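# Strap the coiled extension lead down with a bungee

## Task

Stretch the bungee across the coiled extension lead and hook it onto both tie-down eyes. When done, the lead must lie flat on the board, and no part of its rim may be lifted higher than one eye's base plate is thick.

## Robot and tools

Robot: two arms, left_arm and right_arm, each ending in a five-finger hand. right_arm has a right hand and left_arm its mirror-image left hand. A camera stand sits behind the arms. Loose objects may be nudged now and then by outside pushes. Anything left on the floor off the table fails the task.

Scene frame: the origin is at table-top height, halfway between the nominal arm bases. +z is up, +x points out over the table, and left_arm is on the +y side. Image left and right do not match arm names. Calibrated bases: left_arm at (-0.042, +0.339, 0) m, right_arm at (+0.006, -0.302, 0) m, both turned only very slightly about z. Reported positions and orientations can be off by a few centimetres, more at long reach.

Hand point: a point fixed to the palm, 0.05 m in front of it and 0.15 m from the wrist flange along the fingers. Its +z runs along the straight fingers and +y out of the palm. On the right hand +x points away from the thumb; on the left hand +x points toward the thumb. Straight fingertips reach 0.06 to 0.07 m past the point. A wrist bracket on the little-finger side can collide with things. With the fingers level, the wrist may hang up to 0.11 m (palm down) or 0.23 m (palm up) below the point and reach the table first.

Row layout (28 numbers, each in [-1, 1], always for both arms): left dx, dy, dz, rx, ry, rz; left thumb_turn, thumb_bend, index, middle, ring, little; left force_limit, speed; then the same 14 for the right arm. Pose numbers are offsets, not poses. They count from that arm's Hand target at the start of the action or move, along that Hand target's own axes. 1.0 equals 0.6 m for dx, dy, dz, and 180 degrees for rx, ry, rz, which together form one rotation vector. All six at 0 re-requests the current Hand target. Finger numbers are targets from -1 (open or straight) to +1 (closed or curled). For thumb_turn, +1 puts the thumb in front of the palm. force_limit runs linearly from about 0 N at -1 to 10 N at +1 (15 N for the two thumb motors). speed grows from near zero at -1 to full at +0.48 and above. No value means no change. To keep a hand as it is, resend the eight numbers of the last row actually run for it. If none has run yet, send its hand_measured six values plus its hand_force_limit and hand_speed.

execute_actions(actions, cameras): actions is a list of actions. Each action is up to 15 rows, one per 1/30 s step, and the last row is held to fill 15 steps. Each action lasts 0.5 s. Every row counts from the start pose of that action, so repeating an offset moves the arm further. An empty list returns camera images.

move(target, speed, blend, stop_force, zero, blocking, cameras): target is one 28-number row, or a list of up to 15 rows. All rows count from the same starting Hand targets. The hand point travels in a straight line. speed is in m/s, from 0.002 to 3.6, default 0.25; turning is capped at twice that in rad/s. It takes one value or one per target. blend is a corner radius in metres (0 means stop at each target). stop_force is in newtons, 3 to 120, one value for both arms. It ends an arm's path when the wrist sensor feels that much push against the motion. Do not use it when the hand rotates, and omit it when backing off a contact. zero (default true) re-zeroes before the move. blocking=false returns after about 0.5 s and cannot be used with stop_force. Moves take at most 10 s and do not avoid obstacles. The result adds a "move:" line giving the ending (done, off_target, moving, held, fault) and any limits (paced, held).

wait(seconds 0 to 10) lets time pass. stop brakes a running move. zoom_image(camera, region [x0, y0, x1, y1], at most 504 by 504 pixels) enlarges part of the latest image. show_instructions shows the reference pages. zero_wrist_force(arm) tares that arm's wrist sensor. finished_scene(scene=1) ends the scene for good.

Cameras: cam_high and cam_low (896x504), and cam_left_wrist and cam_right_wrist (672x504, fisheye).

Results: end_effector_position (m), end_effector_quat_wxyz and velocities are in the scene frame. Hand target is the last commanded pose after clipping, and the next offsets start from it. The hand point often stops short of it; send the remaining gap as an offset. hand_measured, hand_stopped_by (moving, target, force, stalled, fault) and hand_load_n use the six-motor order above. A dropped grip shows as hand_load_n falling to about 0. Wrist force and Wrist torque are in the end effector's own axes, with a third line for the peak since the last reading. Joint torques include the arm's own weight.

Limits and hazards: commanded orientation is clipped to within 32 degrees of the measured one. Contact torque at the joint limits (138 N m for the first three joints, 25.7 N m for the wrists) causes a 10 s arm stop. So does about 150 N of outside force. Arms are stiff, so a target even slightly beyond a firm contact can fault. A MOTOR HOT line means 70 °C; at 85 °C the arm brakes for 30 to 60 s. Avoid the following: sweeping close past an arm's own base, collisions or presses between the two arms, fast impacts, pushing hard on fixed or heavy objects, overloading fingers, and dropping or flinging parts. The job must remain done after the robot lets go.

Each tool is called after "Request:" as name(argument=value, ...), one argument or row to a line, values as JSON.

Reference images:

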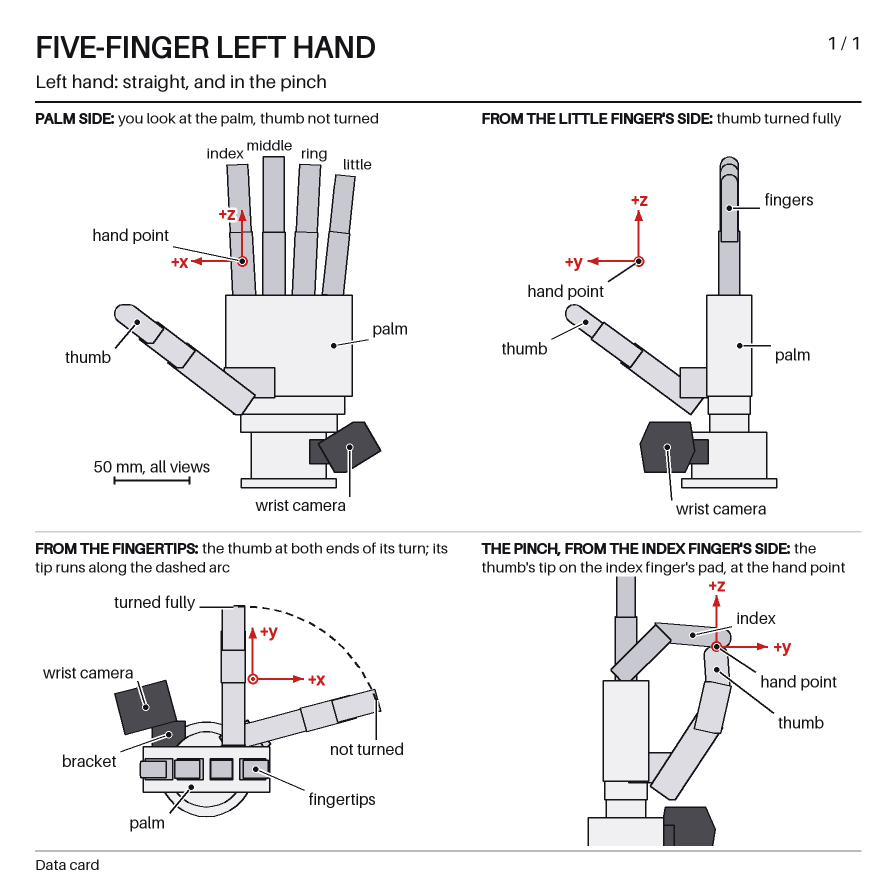

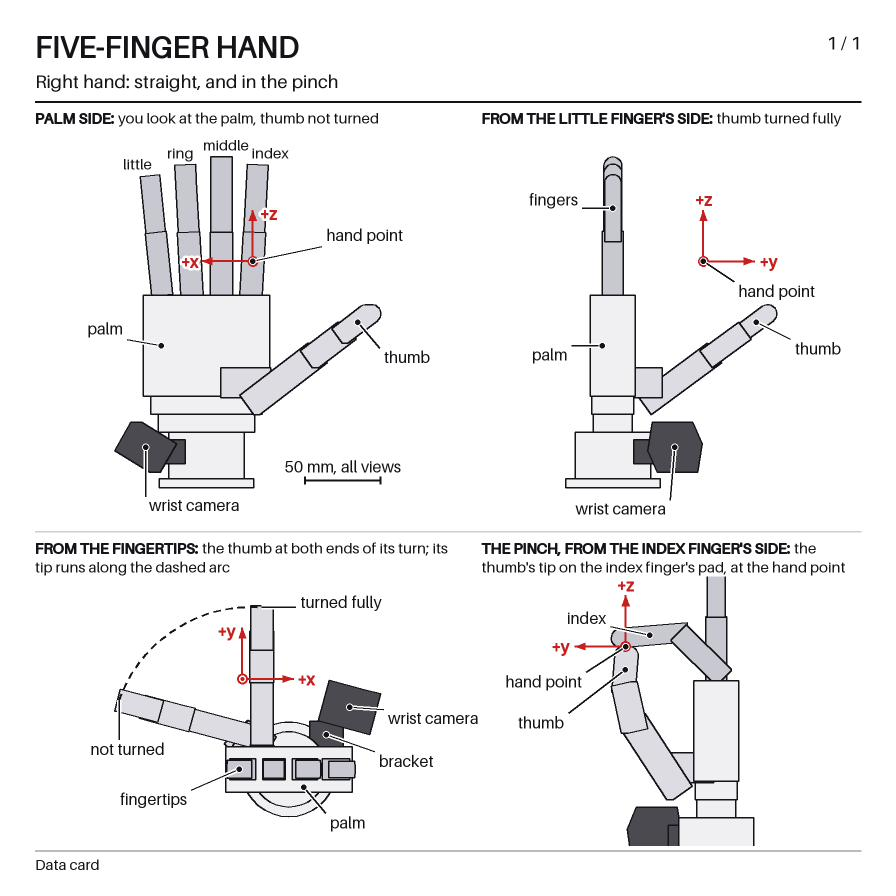

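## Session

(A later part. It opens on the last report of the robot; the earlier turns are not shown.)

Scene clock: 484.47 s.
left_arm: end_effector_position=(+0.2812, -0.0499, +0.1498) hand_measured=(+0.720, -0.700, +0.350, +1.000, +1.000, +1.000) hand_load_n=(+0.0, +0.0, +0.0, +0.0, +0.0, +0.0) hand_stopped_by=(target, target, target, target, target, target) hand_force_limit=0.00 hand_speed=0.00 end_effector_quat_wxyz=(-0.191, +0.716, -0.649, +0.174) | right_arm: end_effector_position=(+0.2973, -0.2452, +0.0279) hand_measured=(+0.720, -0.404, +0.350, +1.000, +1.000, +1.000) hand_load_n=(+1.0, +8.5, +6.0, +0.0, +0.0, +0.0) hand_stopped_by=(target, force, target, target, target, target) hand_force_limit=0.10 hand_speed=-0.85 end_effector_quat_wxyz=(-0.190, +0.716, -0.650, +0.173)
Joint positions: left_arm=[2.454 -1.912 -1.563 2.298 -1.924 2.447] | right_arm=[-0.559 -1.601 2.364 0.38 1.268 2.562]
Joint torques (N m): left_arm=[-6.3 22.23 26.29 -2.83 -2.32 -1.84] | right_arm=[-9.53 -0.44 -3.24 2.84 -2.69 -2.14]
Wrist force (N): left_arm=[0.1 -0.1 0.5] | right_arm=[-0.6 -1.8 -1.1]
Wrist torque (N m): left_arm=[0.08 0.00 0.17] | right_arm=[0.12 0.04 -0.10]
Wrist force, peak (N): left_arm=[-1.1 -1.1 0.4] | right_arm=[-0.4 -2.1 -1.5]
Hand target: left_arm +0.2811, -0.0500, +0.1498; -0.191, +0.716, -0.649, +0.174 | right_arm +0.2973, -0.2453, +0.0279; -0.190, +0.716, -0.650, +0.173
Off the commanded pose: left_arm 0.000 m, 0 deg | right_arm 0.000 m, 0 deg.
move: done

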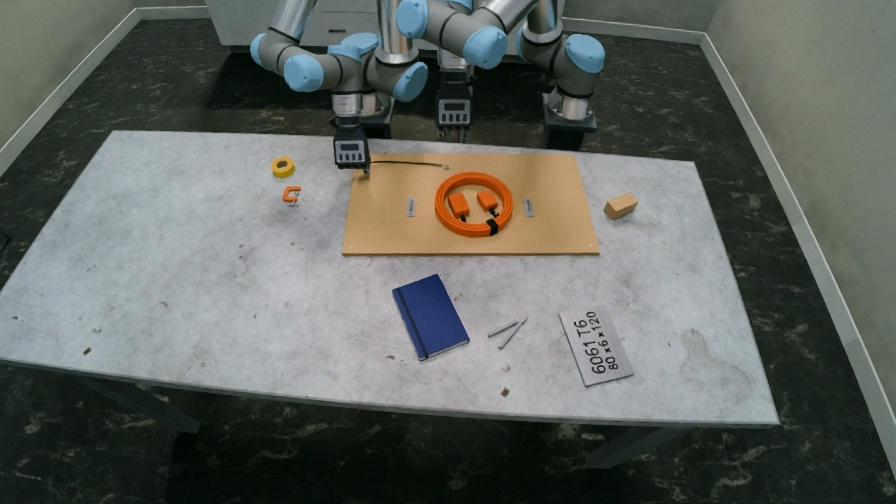

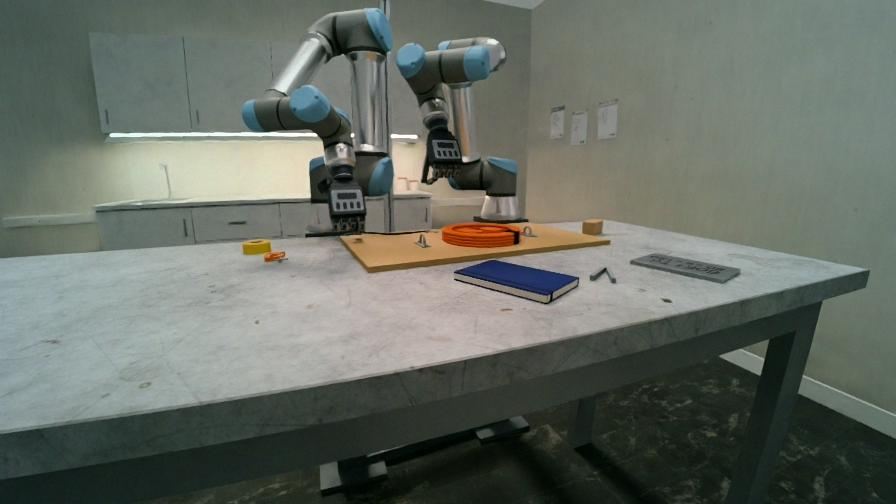

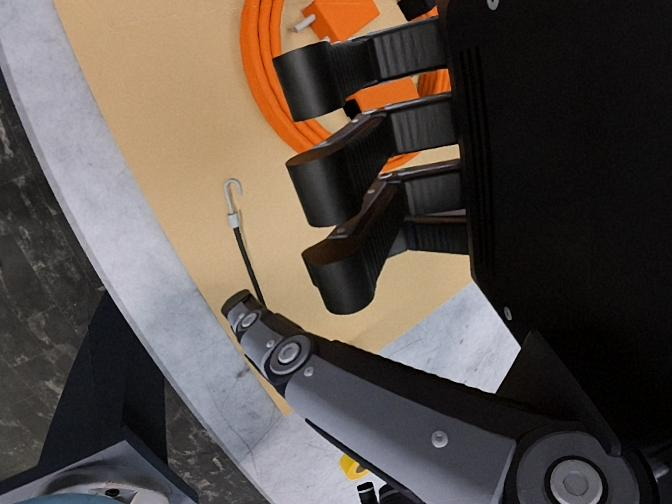

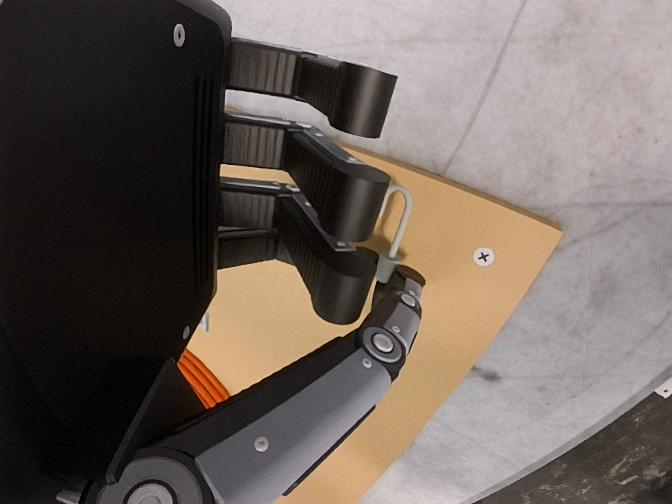

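Request:
move(
  target=[0.0183,0.0855,0.1427,0,0,0,0.72,-0.7,0.35,1,1,1,0,0,0,0,0,0,0,0,0.72,0.05,0.35,1,1,1,0.1,-0.85],
  speed=0.15,
  cameras=["cam_left_wrist"],
)

Request:
zoom_image(
  camera="cam_left_wrist",
  region=[190, 160, 350, 320],
)

Scene clock: 499.10 s.
left_arm: end_effector_position=(+0.2805, -0.0612, +0.0501) hand_measured=(+0.720, -0.700, +0.350, +1.000, +1.000, +1.000) hand_load_n=(+0.0, +0.0, +0.0, +0.0, +0.0, +0.0) hand_stopped_by=(target, target, target, target, target, target) hand_force_limit=0.00 hand_speed=0.00 end_effector_quat_wxyz=(-0.191, +0.716, -0.649, +0.174) | right_arm: end_effector_position=(+0.2973, -0.2453, +0.0279) hand_measured=(+0.720, -0.404, +0.350, +1.000, +1.000, +1.000) hand_load_n=(+1.0, +8.5, +6.0, +0.0, +0.0, +0.0) hand_stopped_by=(target, force, target, target, target, target) hand_force_limit=0.10 hand_speed=-0.85 end_effector_quat_wxyz=(-0.190, +0.716, -0.650, +0.173)
Joint positions: left_arm=[2.433 -2.035 -1.666 2.517 -1.932 2.426] | right_arm=[-0.559 -1.601 2.364 0.38 1.268 2.562]
Joint torques (N m): left_arm=[-7.58 24.66 7.61 -0.09 -2.19 -1.81] | right_arm=[-8.55 -1.65 -3.86 2.89 -2.77 -2.06]
Wrist force (N): left_arm=[-0.3 0.0 0.4] | right_arm=[-0.4 -1.5 -1.1]
Wrist torque (N m): left_arm=[0.12 0.04 0.16] | right_arm=[0.15 0.00 -0.09]
Wrist force, peak (N): left_arm=[-0.3 0.6 1.2] | right_arm=[-0.7 -2.1 -1.0]
Hand target: left_arm +0.2805, -0.0612, +0.0500; -0.191, +0.716, -0.649, +0.174 | right_arm +0.2973, -0.2453, +0.0279; -0.190, +0.716, -0.650, +0.173
Off the commanded pose: left_arm 0.000 m, 0 deg | right_arm 0.000 m, 0 deg.
move: done
Images, in order (width x height): cam_left_wrist 672x504.

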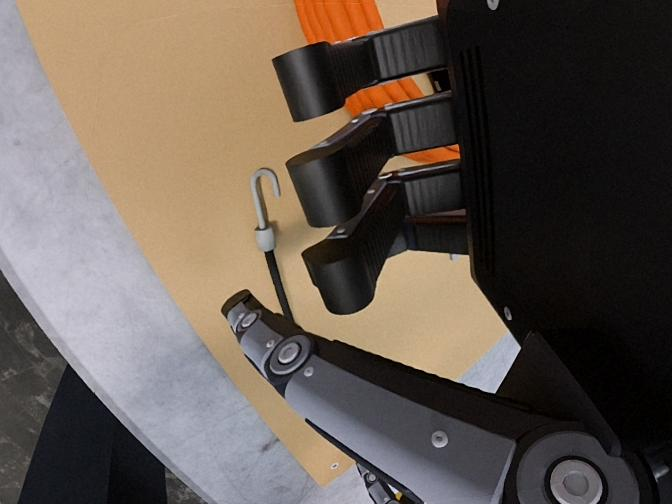

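Scaled by 3.150 from the camera's 672x504 image, which has a finer 960x720 frame.

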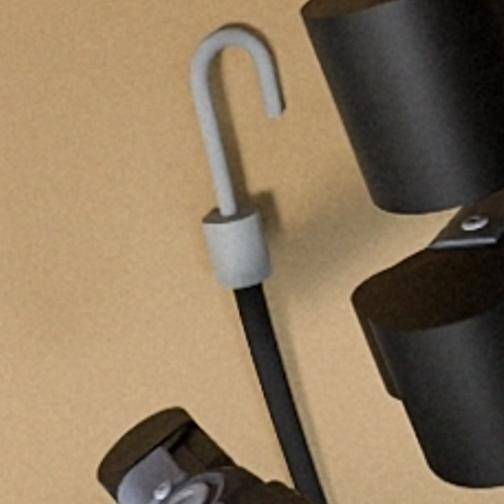

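Request:
move(
  target=[-0.006,0.0292,0.0545,0,0,0,0.72,-0.7,0.35,1,1,1,0,0,0,0,0,0,0,0,0.72,0.05,0.35,1,1,1,0.1,-0.85],
  speed=0.03,
  stop_force=3.5,
  cameras=["cam_left_wrist"],
)

Request:
zoom_image(
  camera="cam_left_wrist",
  region=[210, 170, 370, 330],
)

Scene clock: 508.77 s.
left_arm: end_effector_position=(+0.2812, -0.0580, +0.0174) hand_measured=(+0.720, -0.700, +0.350, +1.000, +1.000, +1.000) hand_load_n=(+0.0, +0.0, -1.0, +0.0, +0.0, +0.0) hand_stopped_by=(target, target, target, target, target, target) hand_force_limit=0.00 hand_speed=0.00 end_effector_quat_wxyz=(-0.191, +0.716, -0.649, +0.174) | right_arm: end_effector_position=(+0.2973, -0.2453, +0.0279) hand_measured=(+0.720, -0.404, +0.350, +1.000, +1.000, +1.000) hand_load_n=(+1.0, +8.5, +6.0, +0.0, +0.0, +0.0) hand_stopped_by=(target, force, target, target, target, target) hand_force_limit=0.10 hand_speed=-0.85 end_effector_quat_wxyz=(-0.190, +0.716, -0.650, +0.173)
Joint positions: left_arm=[2.44 -2.073 -1.705 2.596 -1.929 2.432] | right_arm=[-0.559 -1.601 2.364 0.38 1.268 2.562]
Joint torques (N m): left_arm=[-6.57 40.61 21.57 -3.14 -0.95 -1.86] | right_arm=[-9.2 -2.55 -3.12 2.78 -2.55 -2.05]
Wrist force (N): left_arm=[0.6 -1.5 -0.4] | right_arm=[-0.8 -1.7 -1.0]
Wrist torque (N m): left_arm=[0.04 0.00 0.02] | right_arm=[0.12 0.05 -0.11]
Wrist force, peak (N): left_arm=[1.4 -18.4 -9.1] | right_arm=[-0.6 -1.9 -1.3]
Hand target: left_arm +0.2812, -0.0580, +0.0174; -0.191, +0.716, -0.649, +0.174 (not the last commanded pose) | right_arm +0.2973, -0.2453, +0.0279; -0.190, +0.716, -0.650, +0.173
Off the commanded pose: left_arm 0.004 m, 0 deg | right_arm 0.000 m, 0 deg.
move: contact (left_arm)
Images, in order (width x height): cam_left_wrist 672x504.

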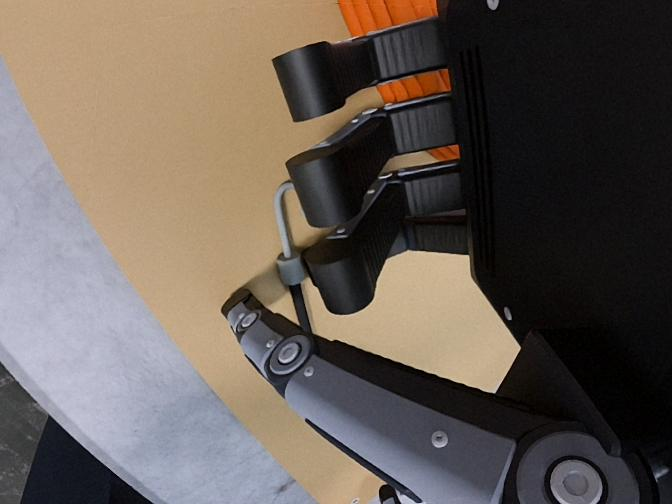

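Scaled by 3.150 from the camera's 672x504 image, which has a finer 960x720 frame.

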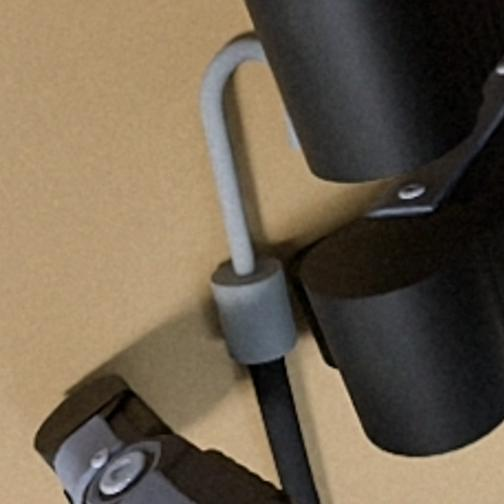

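Request:
move(
  target=[
    [0,-0.0022,-0.0003,0,0,0,0.72,-0.7,0.35,1,1,1,0,0,0,0,0,0,0,0,0.72,0.05,0.35,1,1,1,0.1,-0.85],
    [0,-0.0022,-0.0003,0,0,0,0.72,0.05,0.35,1,1,1,0.1,-0.85,0,0,0,0,0,0,0.72,0.05,0.35,1,1,1,0.1,-0.85],
  ],
  speed=0.03,
  cameras=["cam_left_wrist"],
)

Request:
zoom_image(
  camera="cam_left_wrist",
  region=[210, 170, 370, 330],
)

Scene clock: 518.60 s.
left_arm: end_effector_position=(+0.2823, -0.0579, +0.0182) hand_measured=(+0.720, -0.414, +0.350, +1.000, +1.000, +1.000) hand_load_n=(+1.5, +7.5, +2.5, +0.0, +0.0, +0.0) hand_stopped_by=(target, force, target, target, target, target) hand_force_limit=0.10 hand_speed=-0.85 end_effector_quat_wxyz=(-0.191, +0.716, -0.649, +0.174) | right_arm: end_effector_position=(+0.2973, -0.2453, +0.0279) hand_measured=(+0.720, -0.404, +0.350, +1.000, +1.000, +1.000) hand_load_n=(+1.0, +8.5, +6.0, +0.0, +0.0, +0.0) hand_stopped_by=(target, force, target, target, target, target) hand_force_limit=0.10 hand_speed=-0.85 end_effector_quat_wxyz=(-0.190, +0.716, -0.650, +0.173)
Joint positions: left_arm=[2.441 -2.073 -1.702 2.594 -1.929 2.434] | right_arm=[-0.559 -1.601 2.364 0.38 1.268 2.562]
Joint torques (N m): left_arm=[6.54 41.17 22.78 -2.82 1.34 1.53] | right_arm=[-8.97 -4.48 -3.34 2.49 -2.62 -1.94]
Wrist force (N): left_arm=[-0.2 -1.3 -0.7] | right_arm=[-0.6 -1.5 -1.1]
Wrist torque (N m): left_arm=[0.02 0.04 0.00] | right_arm=[0.16 0.04 -0.10]
Wrist force, peak (N): left_arm=[0.7 -2.9 -1.7] | right_arm=[-0.7 -1.9 -1.3]
Hand target: left_arm +0.2823, -0.0579, +0.0182; -0.191, +0.716, -0.649, +0.174 | right_arm +0.2973, -0.2453, +0.0279; -0.190, +0.716, -0.650, +0.173
Off the commanded pose: left_arm 0.000 m, 0 deg | right_arm 0.000 m, 0 deg.
move: done
Images, in order (width x height): cam_left_wrist 672x504.

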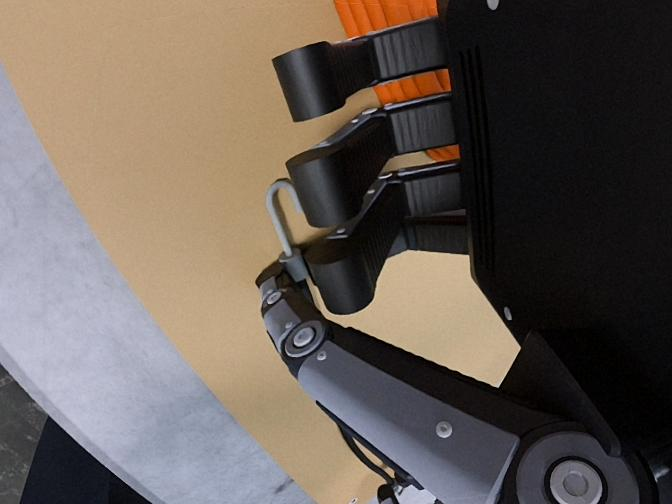

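Scaled by 3.150 from the camera's 672x504 image, which has a finer 960x720 frame.

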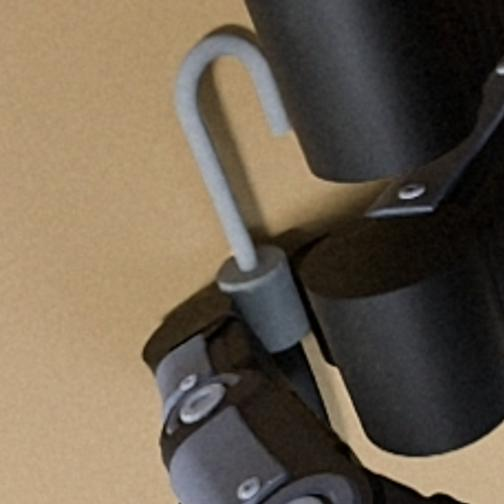

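Request:
move(
  target=[0,-0.0667,-0.1155,0,0,0,0.72,0.1,0.35,1,1,1,0.25,-0.85,0,-0.0583,-0.101,0,0,0,0.72,0.05,0.35,1,1,1,0.1,-0.85],
  speed=0.1,
  cameras=["all"],
)

Request:
zoom_image(
  camera="cam_low",
  region=[320, 160, 480, 270],
)

Request:
zoom_image(
  camera="cam_left_wrist",
  region=[210, 170, 370, 330],
)

Scene clock: 525.43 s.
left_arm: end_effector_position=(+0.2823, -0.0578, +0.0982) hand_measured=(+0.720, -0.406, +0.350, +1.000, +1.000, +1.000) hand_load_n=(+1.5, +9.0, +4.5, +0.0, +0.0, +0.0) hand_stopped_by=(target, force, target, target, target, target) hand_force_limit=0.25 hand_speed=-0.85 end_effector_quat_wxyz=(-0.191, +0.716, -0.649, +0.174) | right_arm: end_effector_position=(+0.2976, -0.2452, +0.0978) hand_measured=(+0.720, -0.404, +0.350, +1.000, +1.000, +1.000) hand_load_n=(+1.0, +8.5, +6.0, +0.0, +0.0, +0.0) hand_stopped_by=(target, force, target, target, target, target) hand_force_limit=0.10 hand_speed=-0.85 end_effector_quat_wxyz=(-0.190, +0.716, -0.650, +0.173)
Joint positions: left_arm=[2.441 -1.975 -1.616 2.41 -1.928 2.434] | right_arm=[-0.558 -1.734 2.256 0.62 1.268 2.563]
Joint torques (N m): left_arm=[6 39.01 25.9 -2.79 -0.73 -1.41] | right_arm=[-8.21 -24.72 -26.23 2.96 -2.73 -1.99]
Wrist force (N): left_arm=[0.2 -0.4 0.1] | right_arm=[-0.7 -1.6 -0.9]
Wrist torque (N m): left_arm=[0.07 -0.04 0.02] | right_arm=[0.16 0.04 -0.10]
Wrist force, peak (N): left_arm=[0.0 -2.2 -1.8] | right_arm=[-0.7 -2.1 -1.4]
Hand target: left_arm +0.2823, -0.0578, +0.0982; -0.191, +0.716, -0.649, +0.174 | right_arm +0.2976, -0.2452, +0.0979; -0.190, +0.716, -0.650, +0.173
Off the commanded pose: left_arm 0.000 m, 0 deg | right_arm 0.000 m, 0 deg.
move: done

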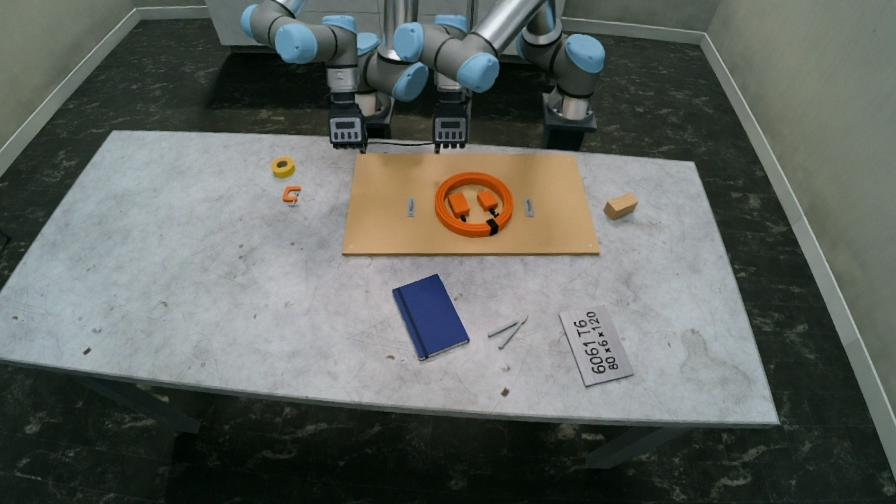

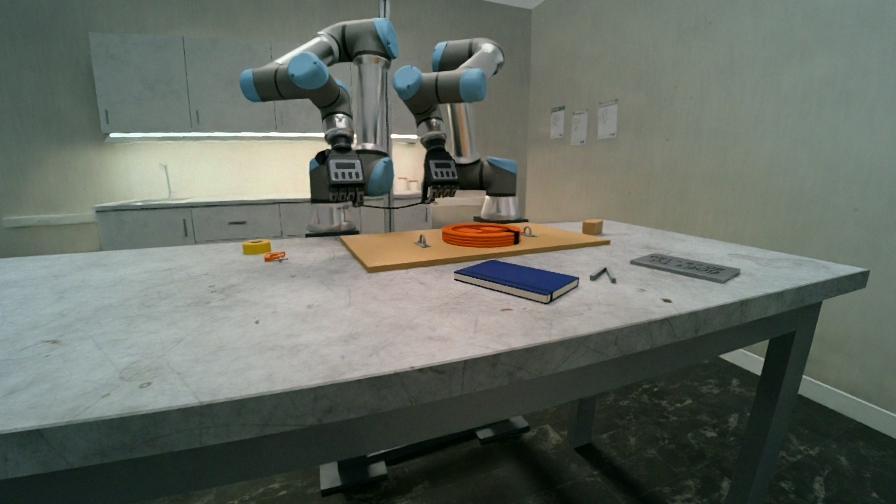

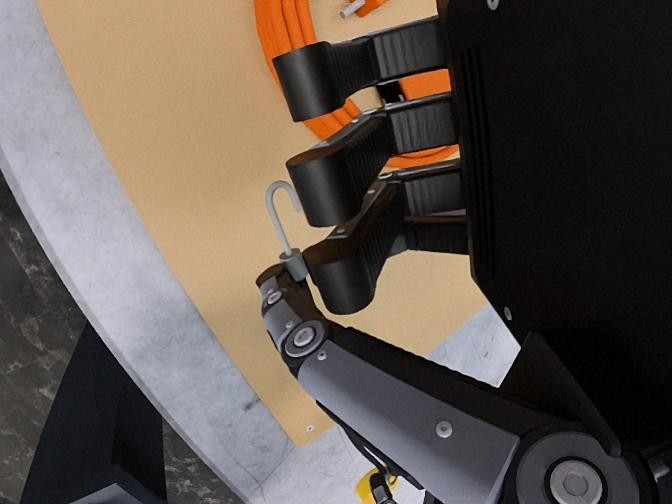

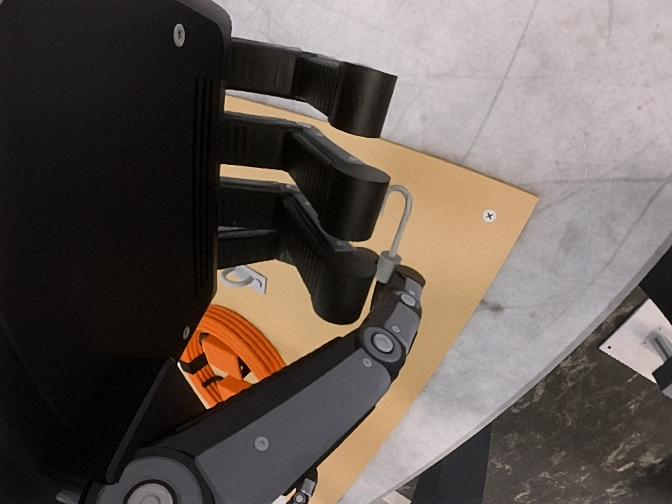

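Scaled by 3.150 from the camera's 896x504 image, which has a finer 1280x720 frame.

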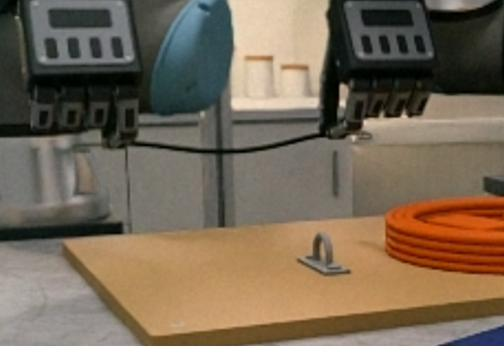

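Scaled by 3.150 from the camera's 672x504 image, which has a finer 960x720 frame.

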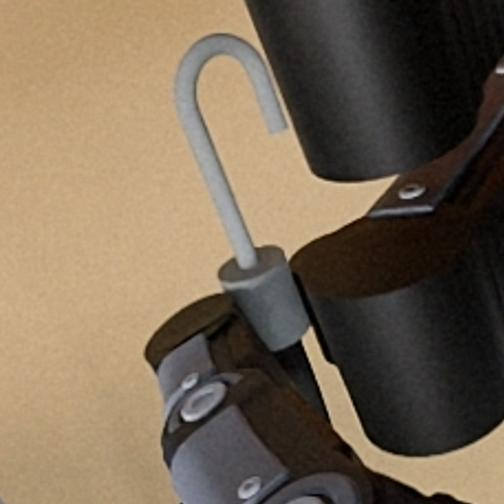

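Request:
zoom_image(
  camera="cam_right_wrist",
  region=[210, 240, 310, 310],
)

Request:
zoom_image(
  camera="cam_right_wrist",
  region=[340, 160, 440, 300],
)

Scaled by 5.040 from the camera's 672x504 image, which has a finer 960x720 frame.

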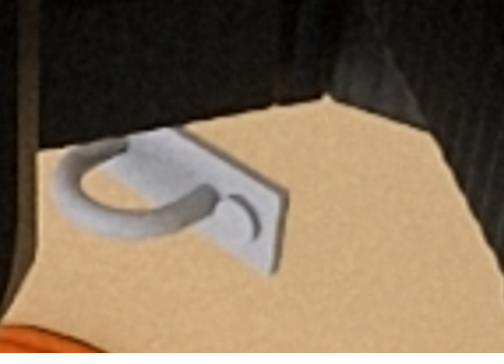

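Scaled by 3.600 from the camera's 672x504 image, which has a finer 960x720 frame.

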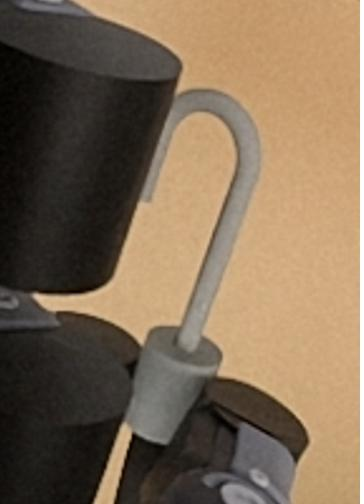

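Request:
move(
  target=[-0.2213,-0.2372,0.137,0,0,0,0.72,0.1,0.35,1,1,1,0.25,-0.85,-0.2213,-0.2372,0.137,0,0,0,0.72,0.05,0.35,1,1,1,0.1,-0.85],
  speed=0.12,
  cameras=["all"],
)

Request:
zoom_image(
  camera="cam_right_wrist",
  region=[360, 160, 520, 300],
)

Scene clock: 580.97 s.
left_arm: end_effector_position=(+0.4330, +0.0903, +0.0980) hand_measured=(+0.720, -0.406, +0.350, +1.000, +1.000, +1.000) hand_load_n=(+1.5, +9.0, +4.5, +0.0, +0.0, +0.5) hand_stopped_by=(target, force, target, target, target, target) hand_force_limit=0.25 hand_speed=-0.85 end_effector_quat_wxyz=(-0.191, +0.716, -0.649, +0.174) | right_arm: end_effector_position=(+0.4483, -0.0973, +0.0971) hand_measured=(+0.720, -0.404, +0.350, +1.000, +1.000, +1.000) hand_load_n=(+1.0, +8.5, +6.0, +0.0, +0.0, +0.0) hand_stopped_by=(target, force, target, target, target, target) hand_force_limit=0.10 hand_speed=-0.85 end_effector_quat_wxyz=(-0.190, +0.716, -0.650, +0.173)
Joint positions: left_arm=[2.904 -1.977 -1.585 2.493 -1.726 2.865] | right_arm=[0.081 -1.276 1.74 0.588 1.568 3.136]
Joint torques (N m): left_arm=[6.76 23.85 25.1 -2.63 1.54 1.57] | right_arm=[9.29 -20.59 -24.01 2.32 2.47 2.21]
Wrist force (N): left_arm=[-0.1 -0.4 0.3] | right_arm=[-0.7 -1.7 -1.3]
Wrist torque (N m): left_arm=[0.05 0.02 -0.01] | right_arm=[0.15 0.05 -0.22]
Wrist force, peak (N): left_arm=[-0.1 -1.0 0.6] | right_arm=[-0.9 -2.3 -1.1]
Hand target: left_arm +0.4330, +0.0903, +0.0980; -0.191, +0.716, -0.649, +0.174 | right_arm +0.4484, -0.0972, +0.0971; -0.190, +0.716, -0.650, +0.173
Off the commanded pose: left_arm 0.000 m, 0 deg | right_arm 0.000 m, 0 deg.
move: done

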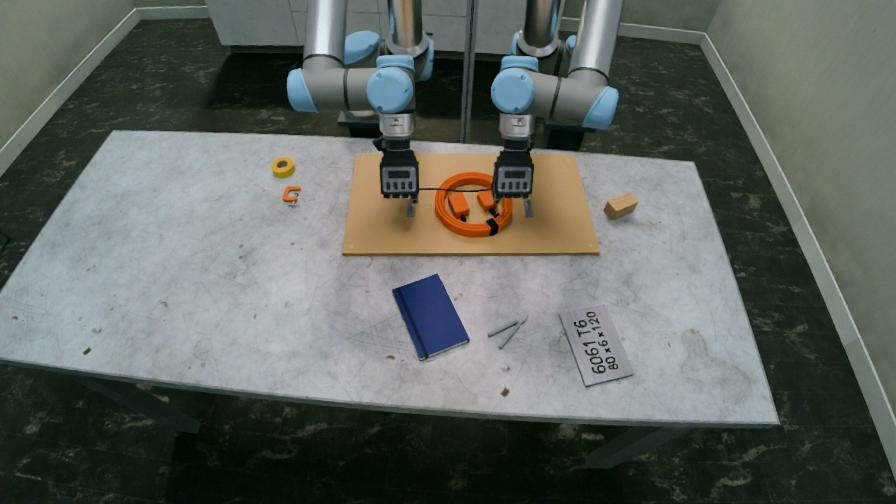

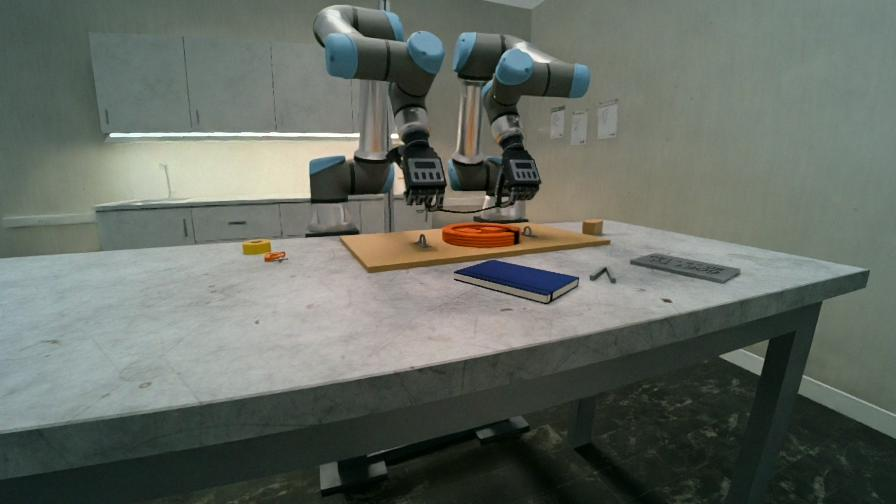

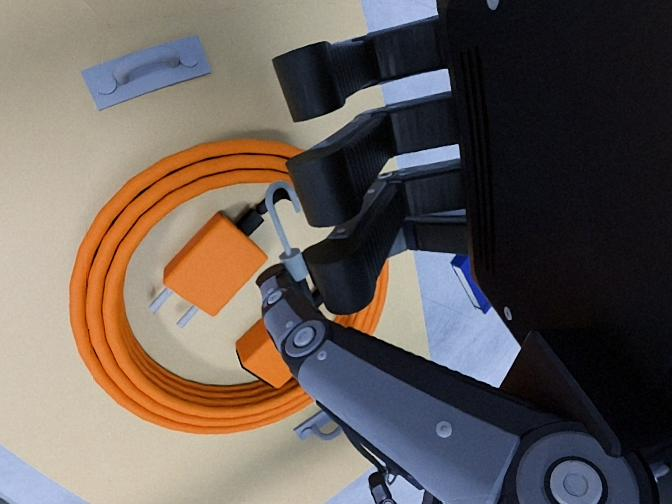

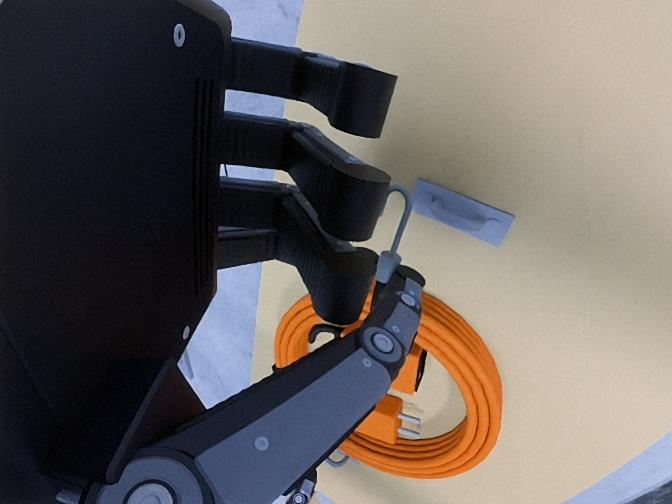

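Scaled by 3.150 from the camera's 672x504 image, which has a finer 960x720 frame.

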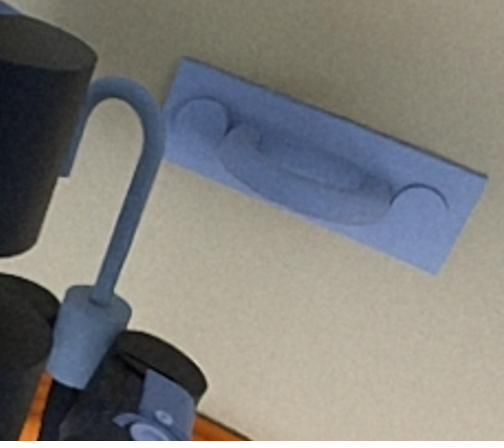

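Request:
move(
  target=[-0.0013,0.0707,0.0092,0,0,0,0.72,0.1,0.35,1,1,1,0.25,-0.85,-0.0013,0.0883,0.0397,0,0,0,0.72,0.05,0.35,1,1,1,0.1,-0.85],
  speed=0.08,
  cameras=["cam_left_wrist","cam_right_wrist","cam_low"],
)

Request:
zoom_image(
  camera="cam_right_wrist",
  region=[340, 160, 500, 300],
)

Request:
zoom_image(
  camera="cam_low",
  region=[390, 190, 550, 260],
)

Request:
zoom_image(
  camera="cam_left_wrist",
  region=[60, 0, 260, 120],
)

Scene clock: 602.23 s.
left_arm: end_effector_position=(+0.3992, +0.0878, +0.0721) hand_measured=(+0.720, -0.406, +0.350, +1.000, +1.000, +1.000) hand_load_n=(+1.5, +9.0, +4.5, +0.0, +0.0, +0.0) hand_stopped_by=(target, force, target, target, target, target) hand_force_limit=0.25 hand_speed=-0.85 end_effector_quat_wxyz=(-0.191, +0.716, -0.649, +0.174) | right_arm: end_effector_position=(+0.4144, -0.0998, +0.0502) hand_measured=(+0.720, -0.404, +0.350, +1.000, +1.000, +1.000) hand_load_n=(+1.0, +9.0, +6.0, +0.0, +0.0, +0.0) hand_stopped_by=(target, force, target, target, target, target) hand_force_limit=0.10 hand_speed=-0.85 end_effector_quat_wxyz=(-0.190, +0.716, -0.650, +0.173) end_effector_velocity=(-0.002, +0.000, -0.001) end_effector_angular_velocity=(+0.001, +0.003, -0.001)
Joint positions: left_arm=[2.88 -1.944 -1.708 2.579 -1.737 2.844] | right_arm=[0.082 -1.288 1.896 0.444 1.569 3.137]
Joint velocities: left_arm=[within noise] | right_arm=[-0.001 0 0.005 -0.001 -0.001 0]
Joint torques (N m): left_arm=[-7.23 39.8 8.26 0.26 -2.01 -1.85] | right_arm=[8.88 -44.02 -7.19 -0.52 -0.79 2.34]
Wrist force (N): left_arm=[0.0 -0.2 0.5] | right_arm=[-0.6 -1.7 -1.2]
Wrist torque (N m): left_arm=[0.05 0.01 0.17] | right_arm=[0.14 0.04 -0.21]
Wrist force, peak (N): left_arm=[0.2 -0.4 0.9] | right_arm=[-0.6 -2.1 -1.5]
Hand target: left_arm +0.3991, +0.0878, +0.0720; -0.191, +0.716, -0.649, +0.174 | right_arm +0.4143, -0.0997, +0.0501; -0.190, +0.716, -0.650, +0.173
Off the commanded pose: left_arm 0.000 m, 0 deg | right_arm 0.000 m, 0 deg.
move: done
Images, in order (width x height): cam_low 896x504, cam_left_wrist 672x504, cam_right_wrist 672x504.

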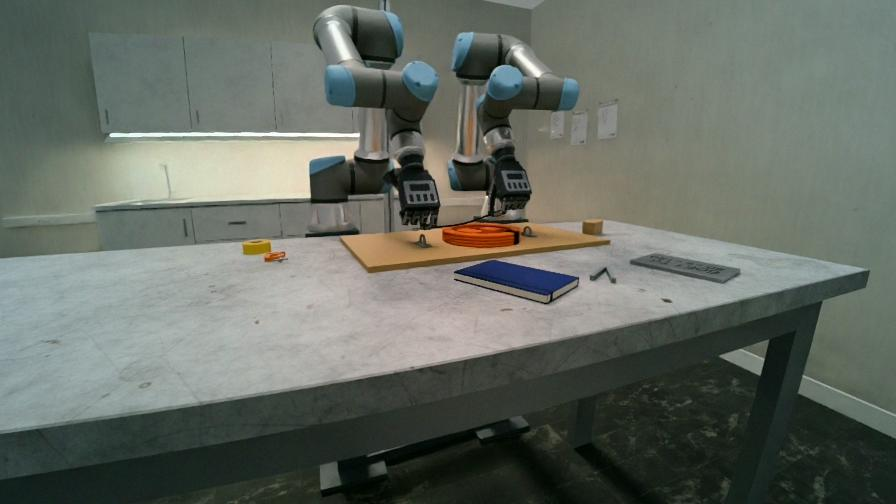

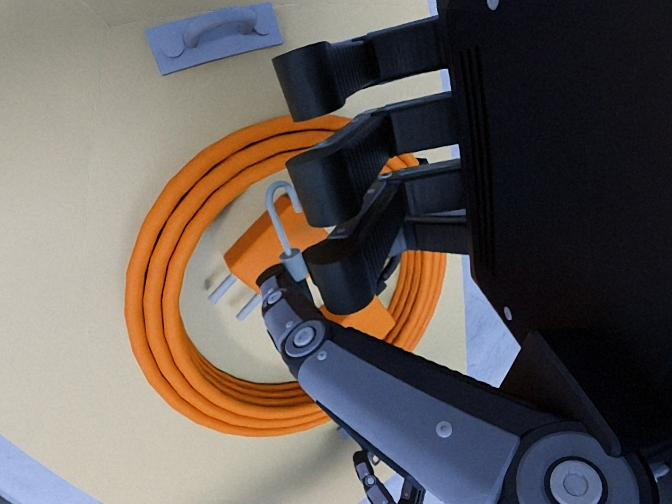

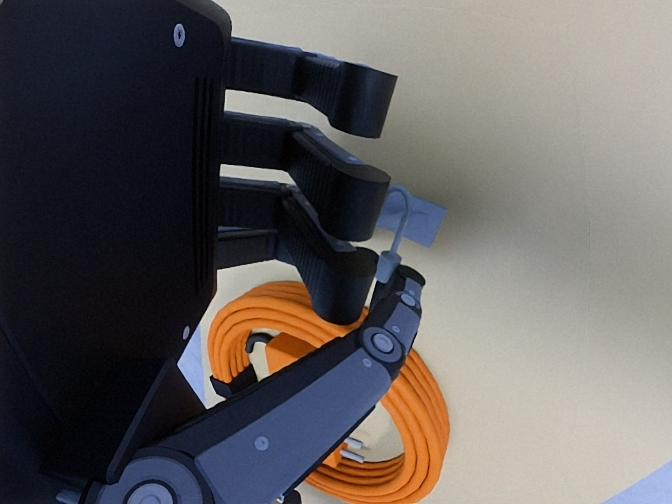

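Scaled by 3.150 from the camera's 672x504 image, which has a finer 960x720 frame.

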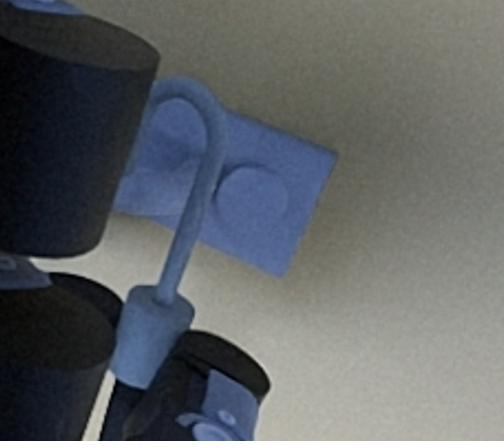

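Scaled by 3.150 from the camera's 896x504 image, which has a finer 1280x720 frame.

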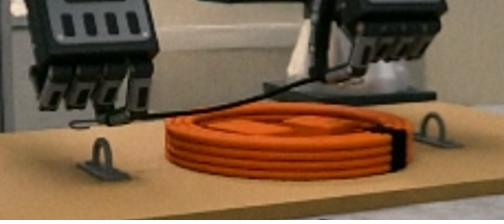

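Scaled by 2.520 from the camera's 672x504 image, which has a finer 960x720 frame.

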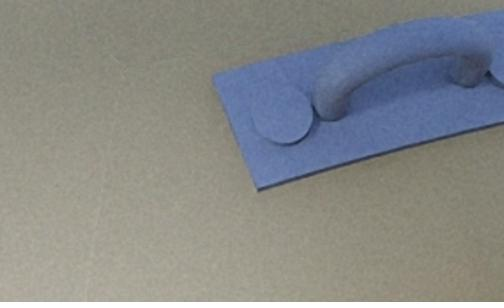

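Request:
move(
  target=[0,0,0,0,0,0,0.72,0.1,0.35,1,1,1,0.25,-0.85,0,0.0184,0.0319,0,0,0,0.72,0.05,0.35,1,1,1,0.1,-0.85],
  speed=0.03,
  stop_force=4,
  cameras=["cam_right_wrist","cam_low"],
)

Request:
zoom_image(
  camera="cam_right_wrist",
  region=[340, 160, 500, 300],
)

Request:
zoom_image(
  camera="cam_low",
  region=[395, 205, 475, 255],
)

Scene clock: 612.67 s.
left_arm: end_effector_position=(+0.3991, +0.0878, +0.0720) hand_measured=(+0.720, -0.406, +0.350, +1.000, +1.000, +1.000) hand_load_n=(+1.5, +9.0, +4.5, +0.0, +0.0, +0.5) hand_stopped_by=(target, force, target, target, target, target) hand_force_limit=0.25 hand_speed=-0.85 end_effector_quat_wxyz=(-0.191, +0.716, -0.649, +0.174) | right_arm: end_effector_position=(+0.4142, -0.0998, +0.0280) hand_measured=(+0.720, -0.404, +0.350, +1.000, +1.000, +1.000) hand_load_n=(+1.0, +8.5, +6.0, +0.0, +0.0, +0.0) hand_stopped_by=(target, force, target, target, target, target) hand_force_limit=0.10 hand_speed=-0.85 end_effector_quat_wxyz=(-0.190, +0.716, -0.650, +0.173)
Joint positions: left_arm=[2.88 -1.944 -1.708 2.579 -1.737 2.844] | right_arm=[0.082 -1.256 1.921 0.387 1.569 3.137]
Joint torques (N m): left_arm=[-7.17 38.58 8.55 0.09 -2.09 -1.96] | right_arm=[-7.54 -16.65 -5 -0.22 -2.28 -1.5]
Wrist force (N): left_arm=[0.3 -0.2 0.7] | right_arm=[-0.9 -1.8 -1.5]
Wrist torque (N m): left_arm=[0.04 0.02 0.16] | right_arm=[0.15 0.05 -0.20]
Wrist force, peak (N): left_arm=[0.3 0.1 1.0] | right_arm=[-1.0 -1.9 -1.6]
Hand target: left_arm +0.3991, +0.0878, +0.0720; -0.191, +0.716, -0.649, +0.174 | right_arm +0.4142, -0.0998, +0.0280; -0.190, +0.716, -0.650, +0.173
Off the commanded pose: left_arm 0.000 m, 0 deg | right_arm 0.000 m, 0 deg.
move: done
Images, in order (width x height): cam_low 896x504, cam_right_wrist 672x504.

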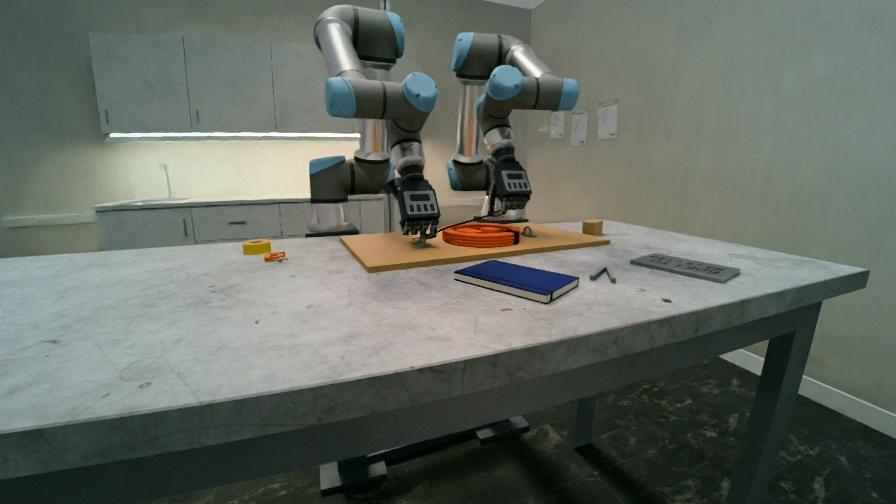

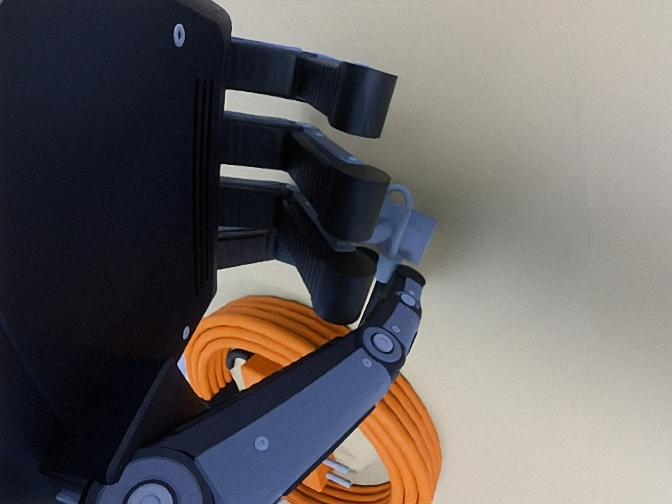

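Scaled by 3.150 from the camera's 672x504 image, which has a finer 960x720 frame.

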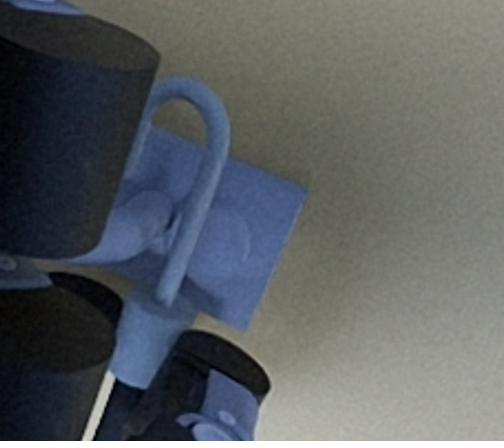

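Scaled by 6.300 from the camera's 896x504 image, which has a finer 1280x720 frame.

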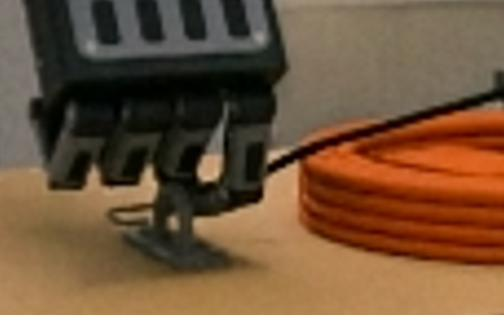

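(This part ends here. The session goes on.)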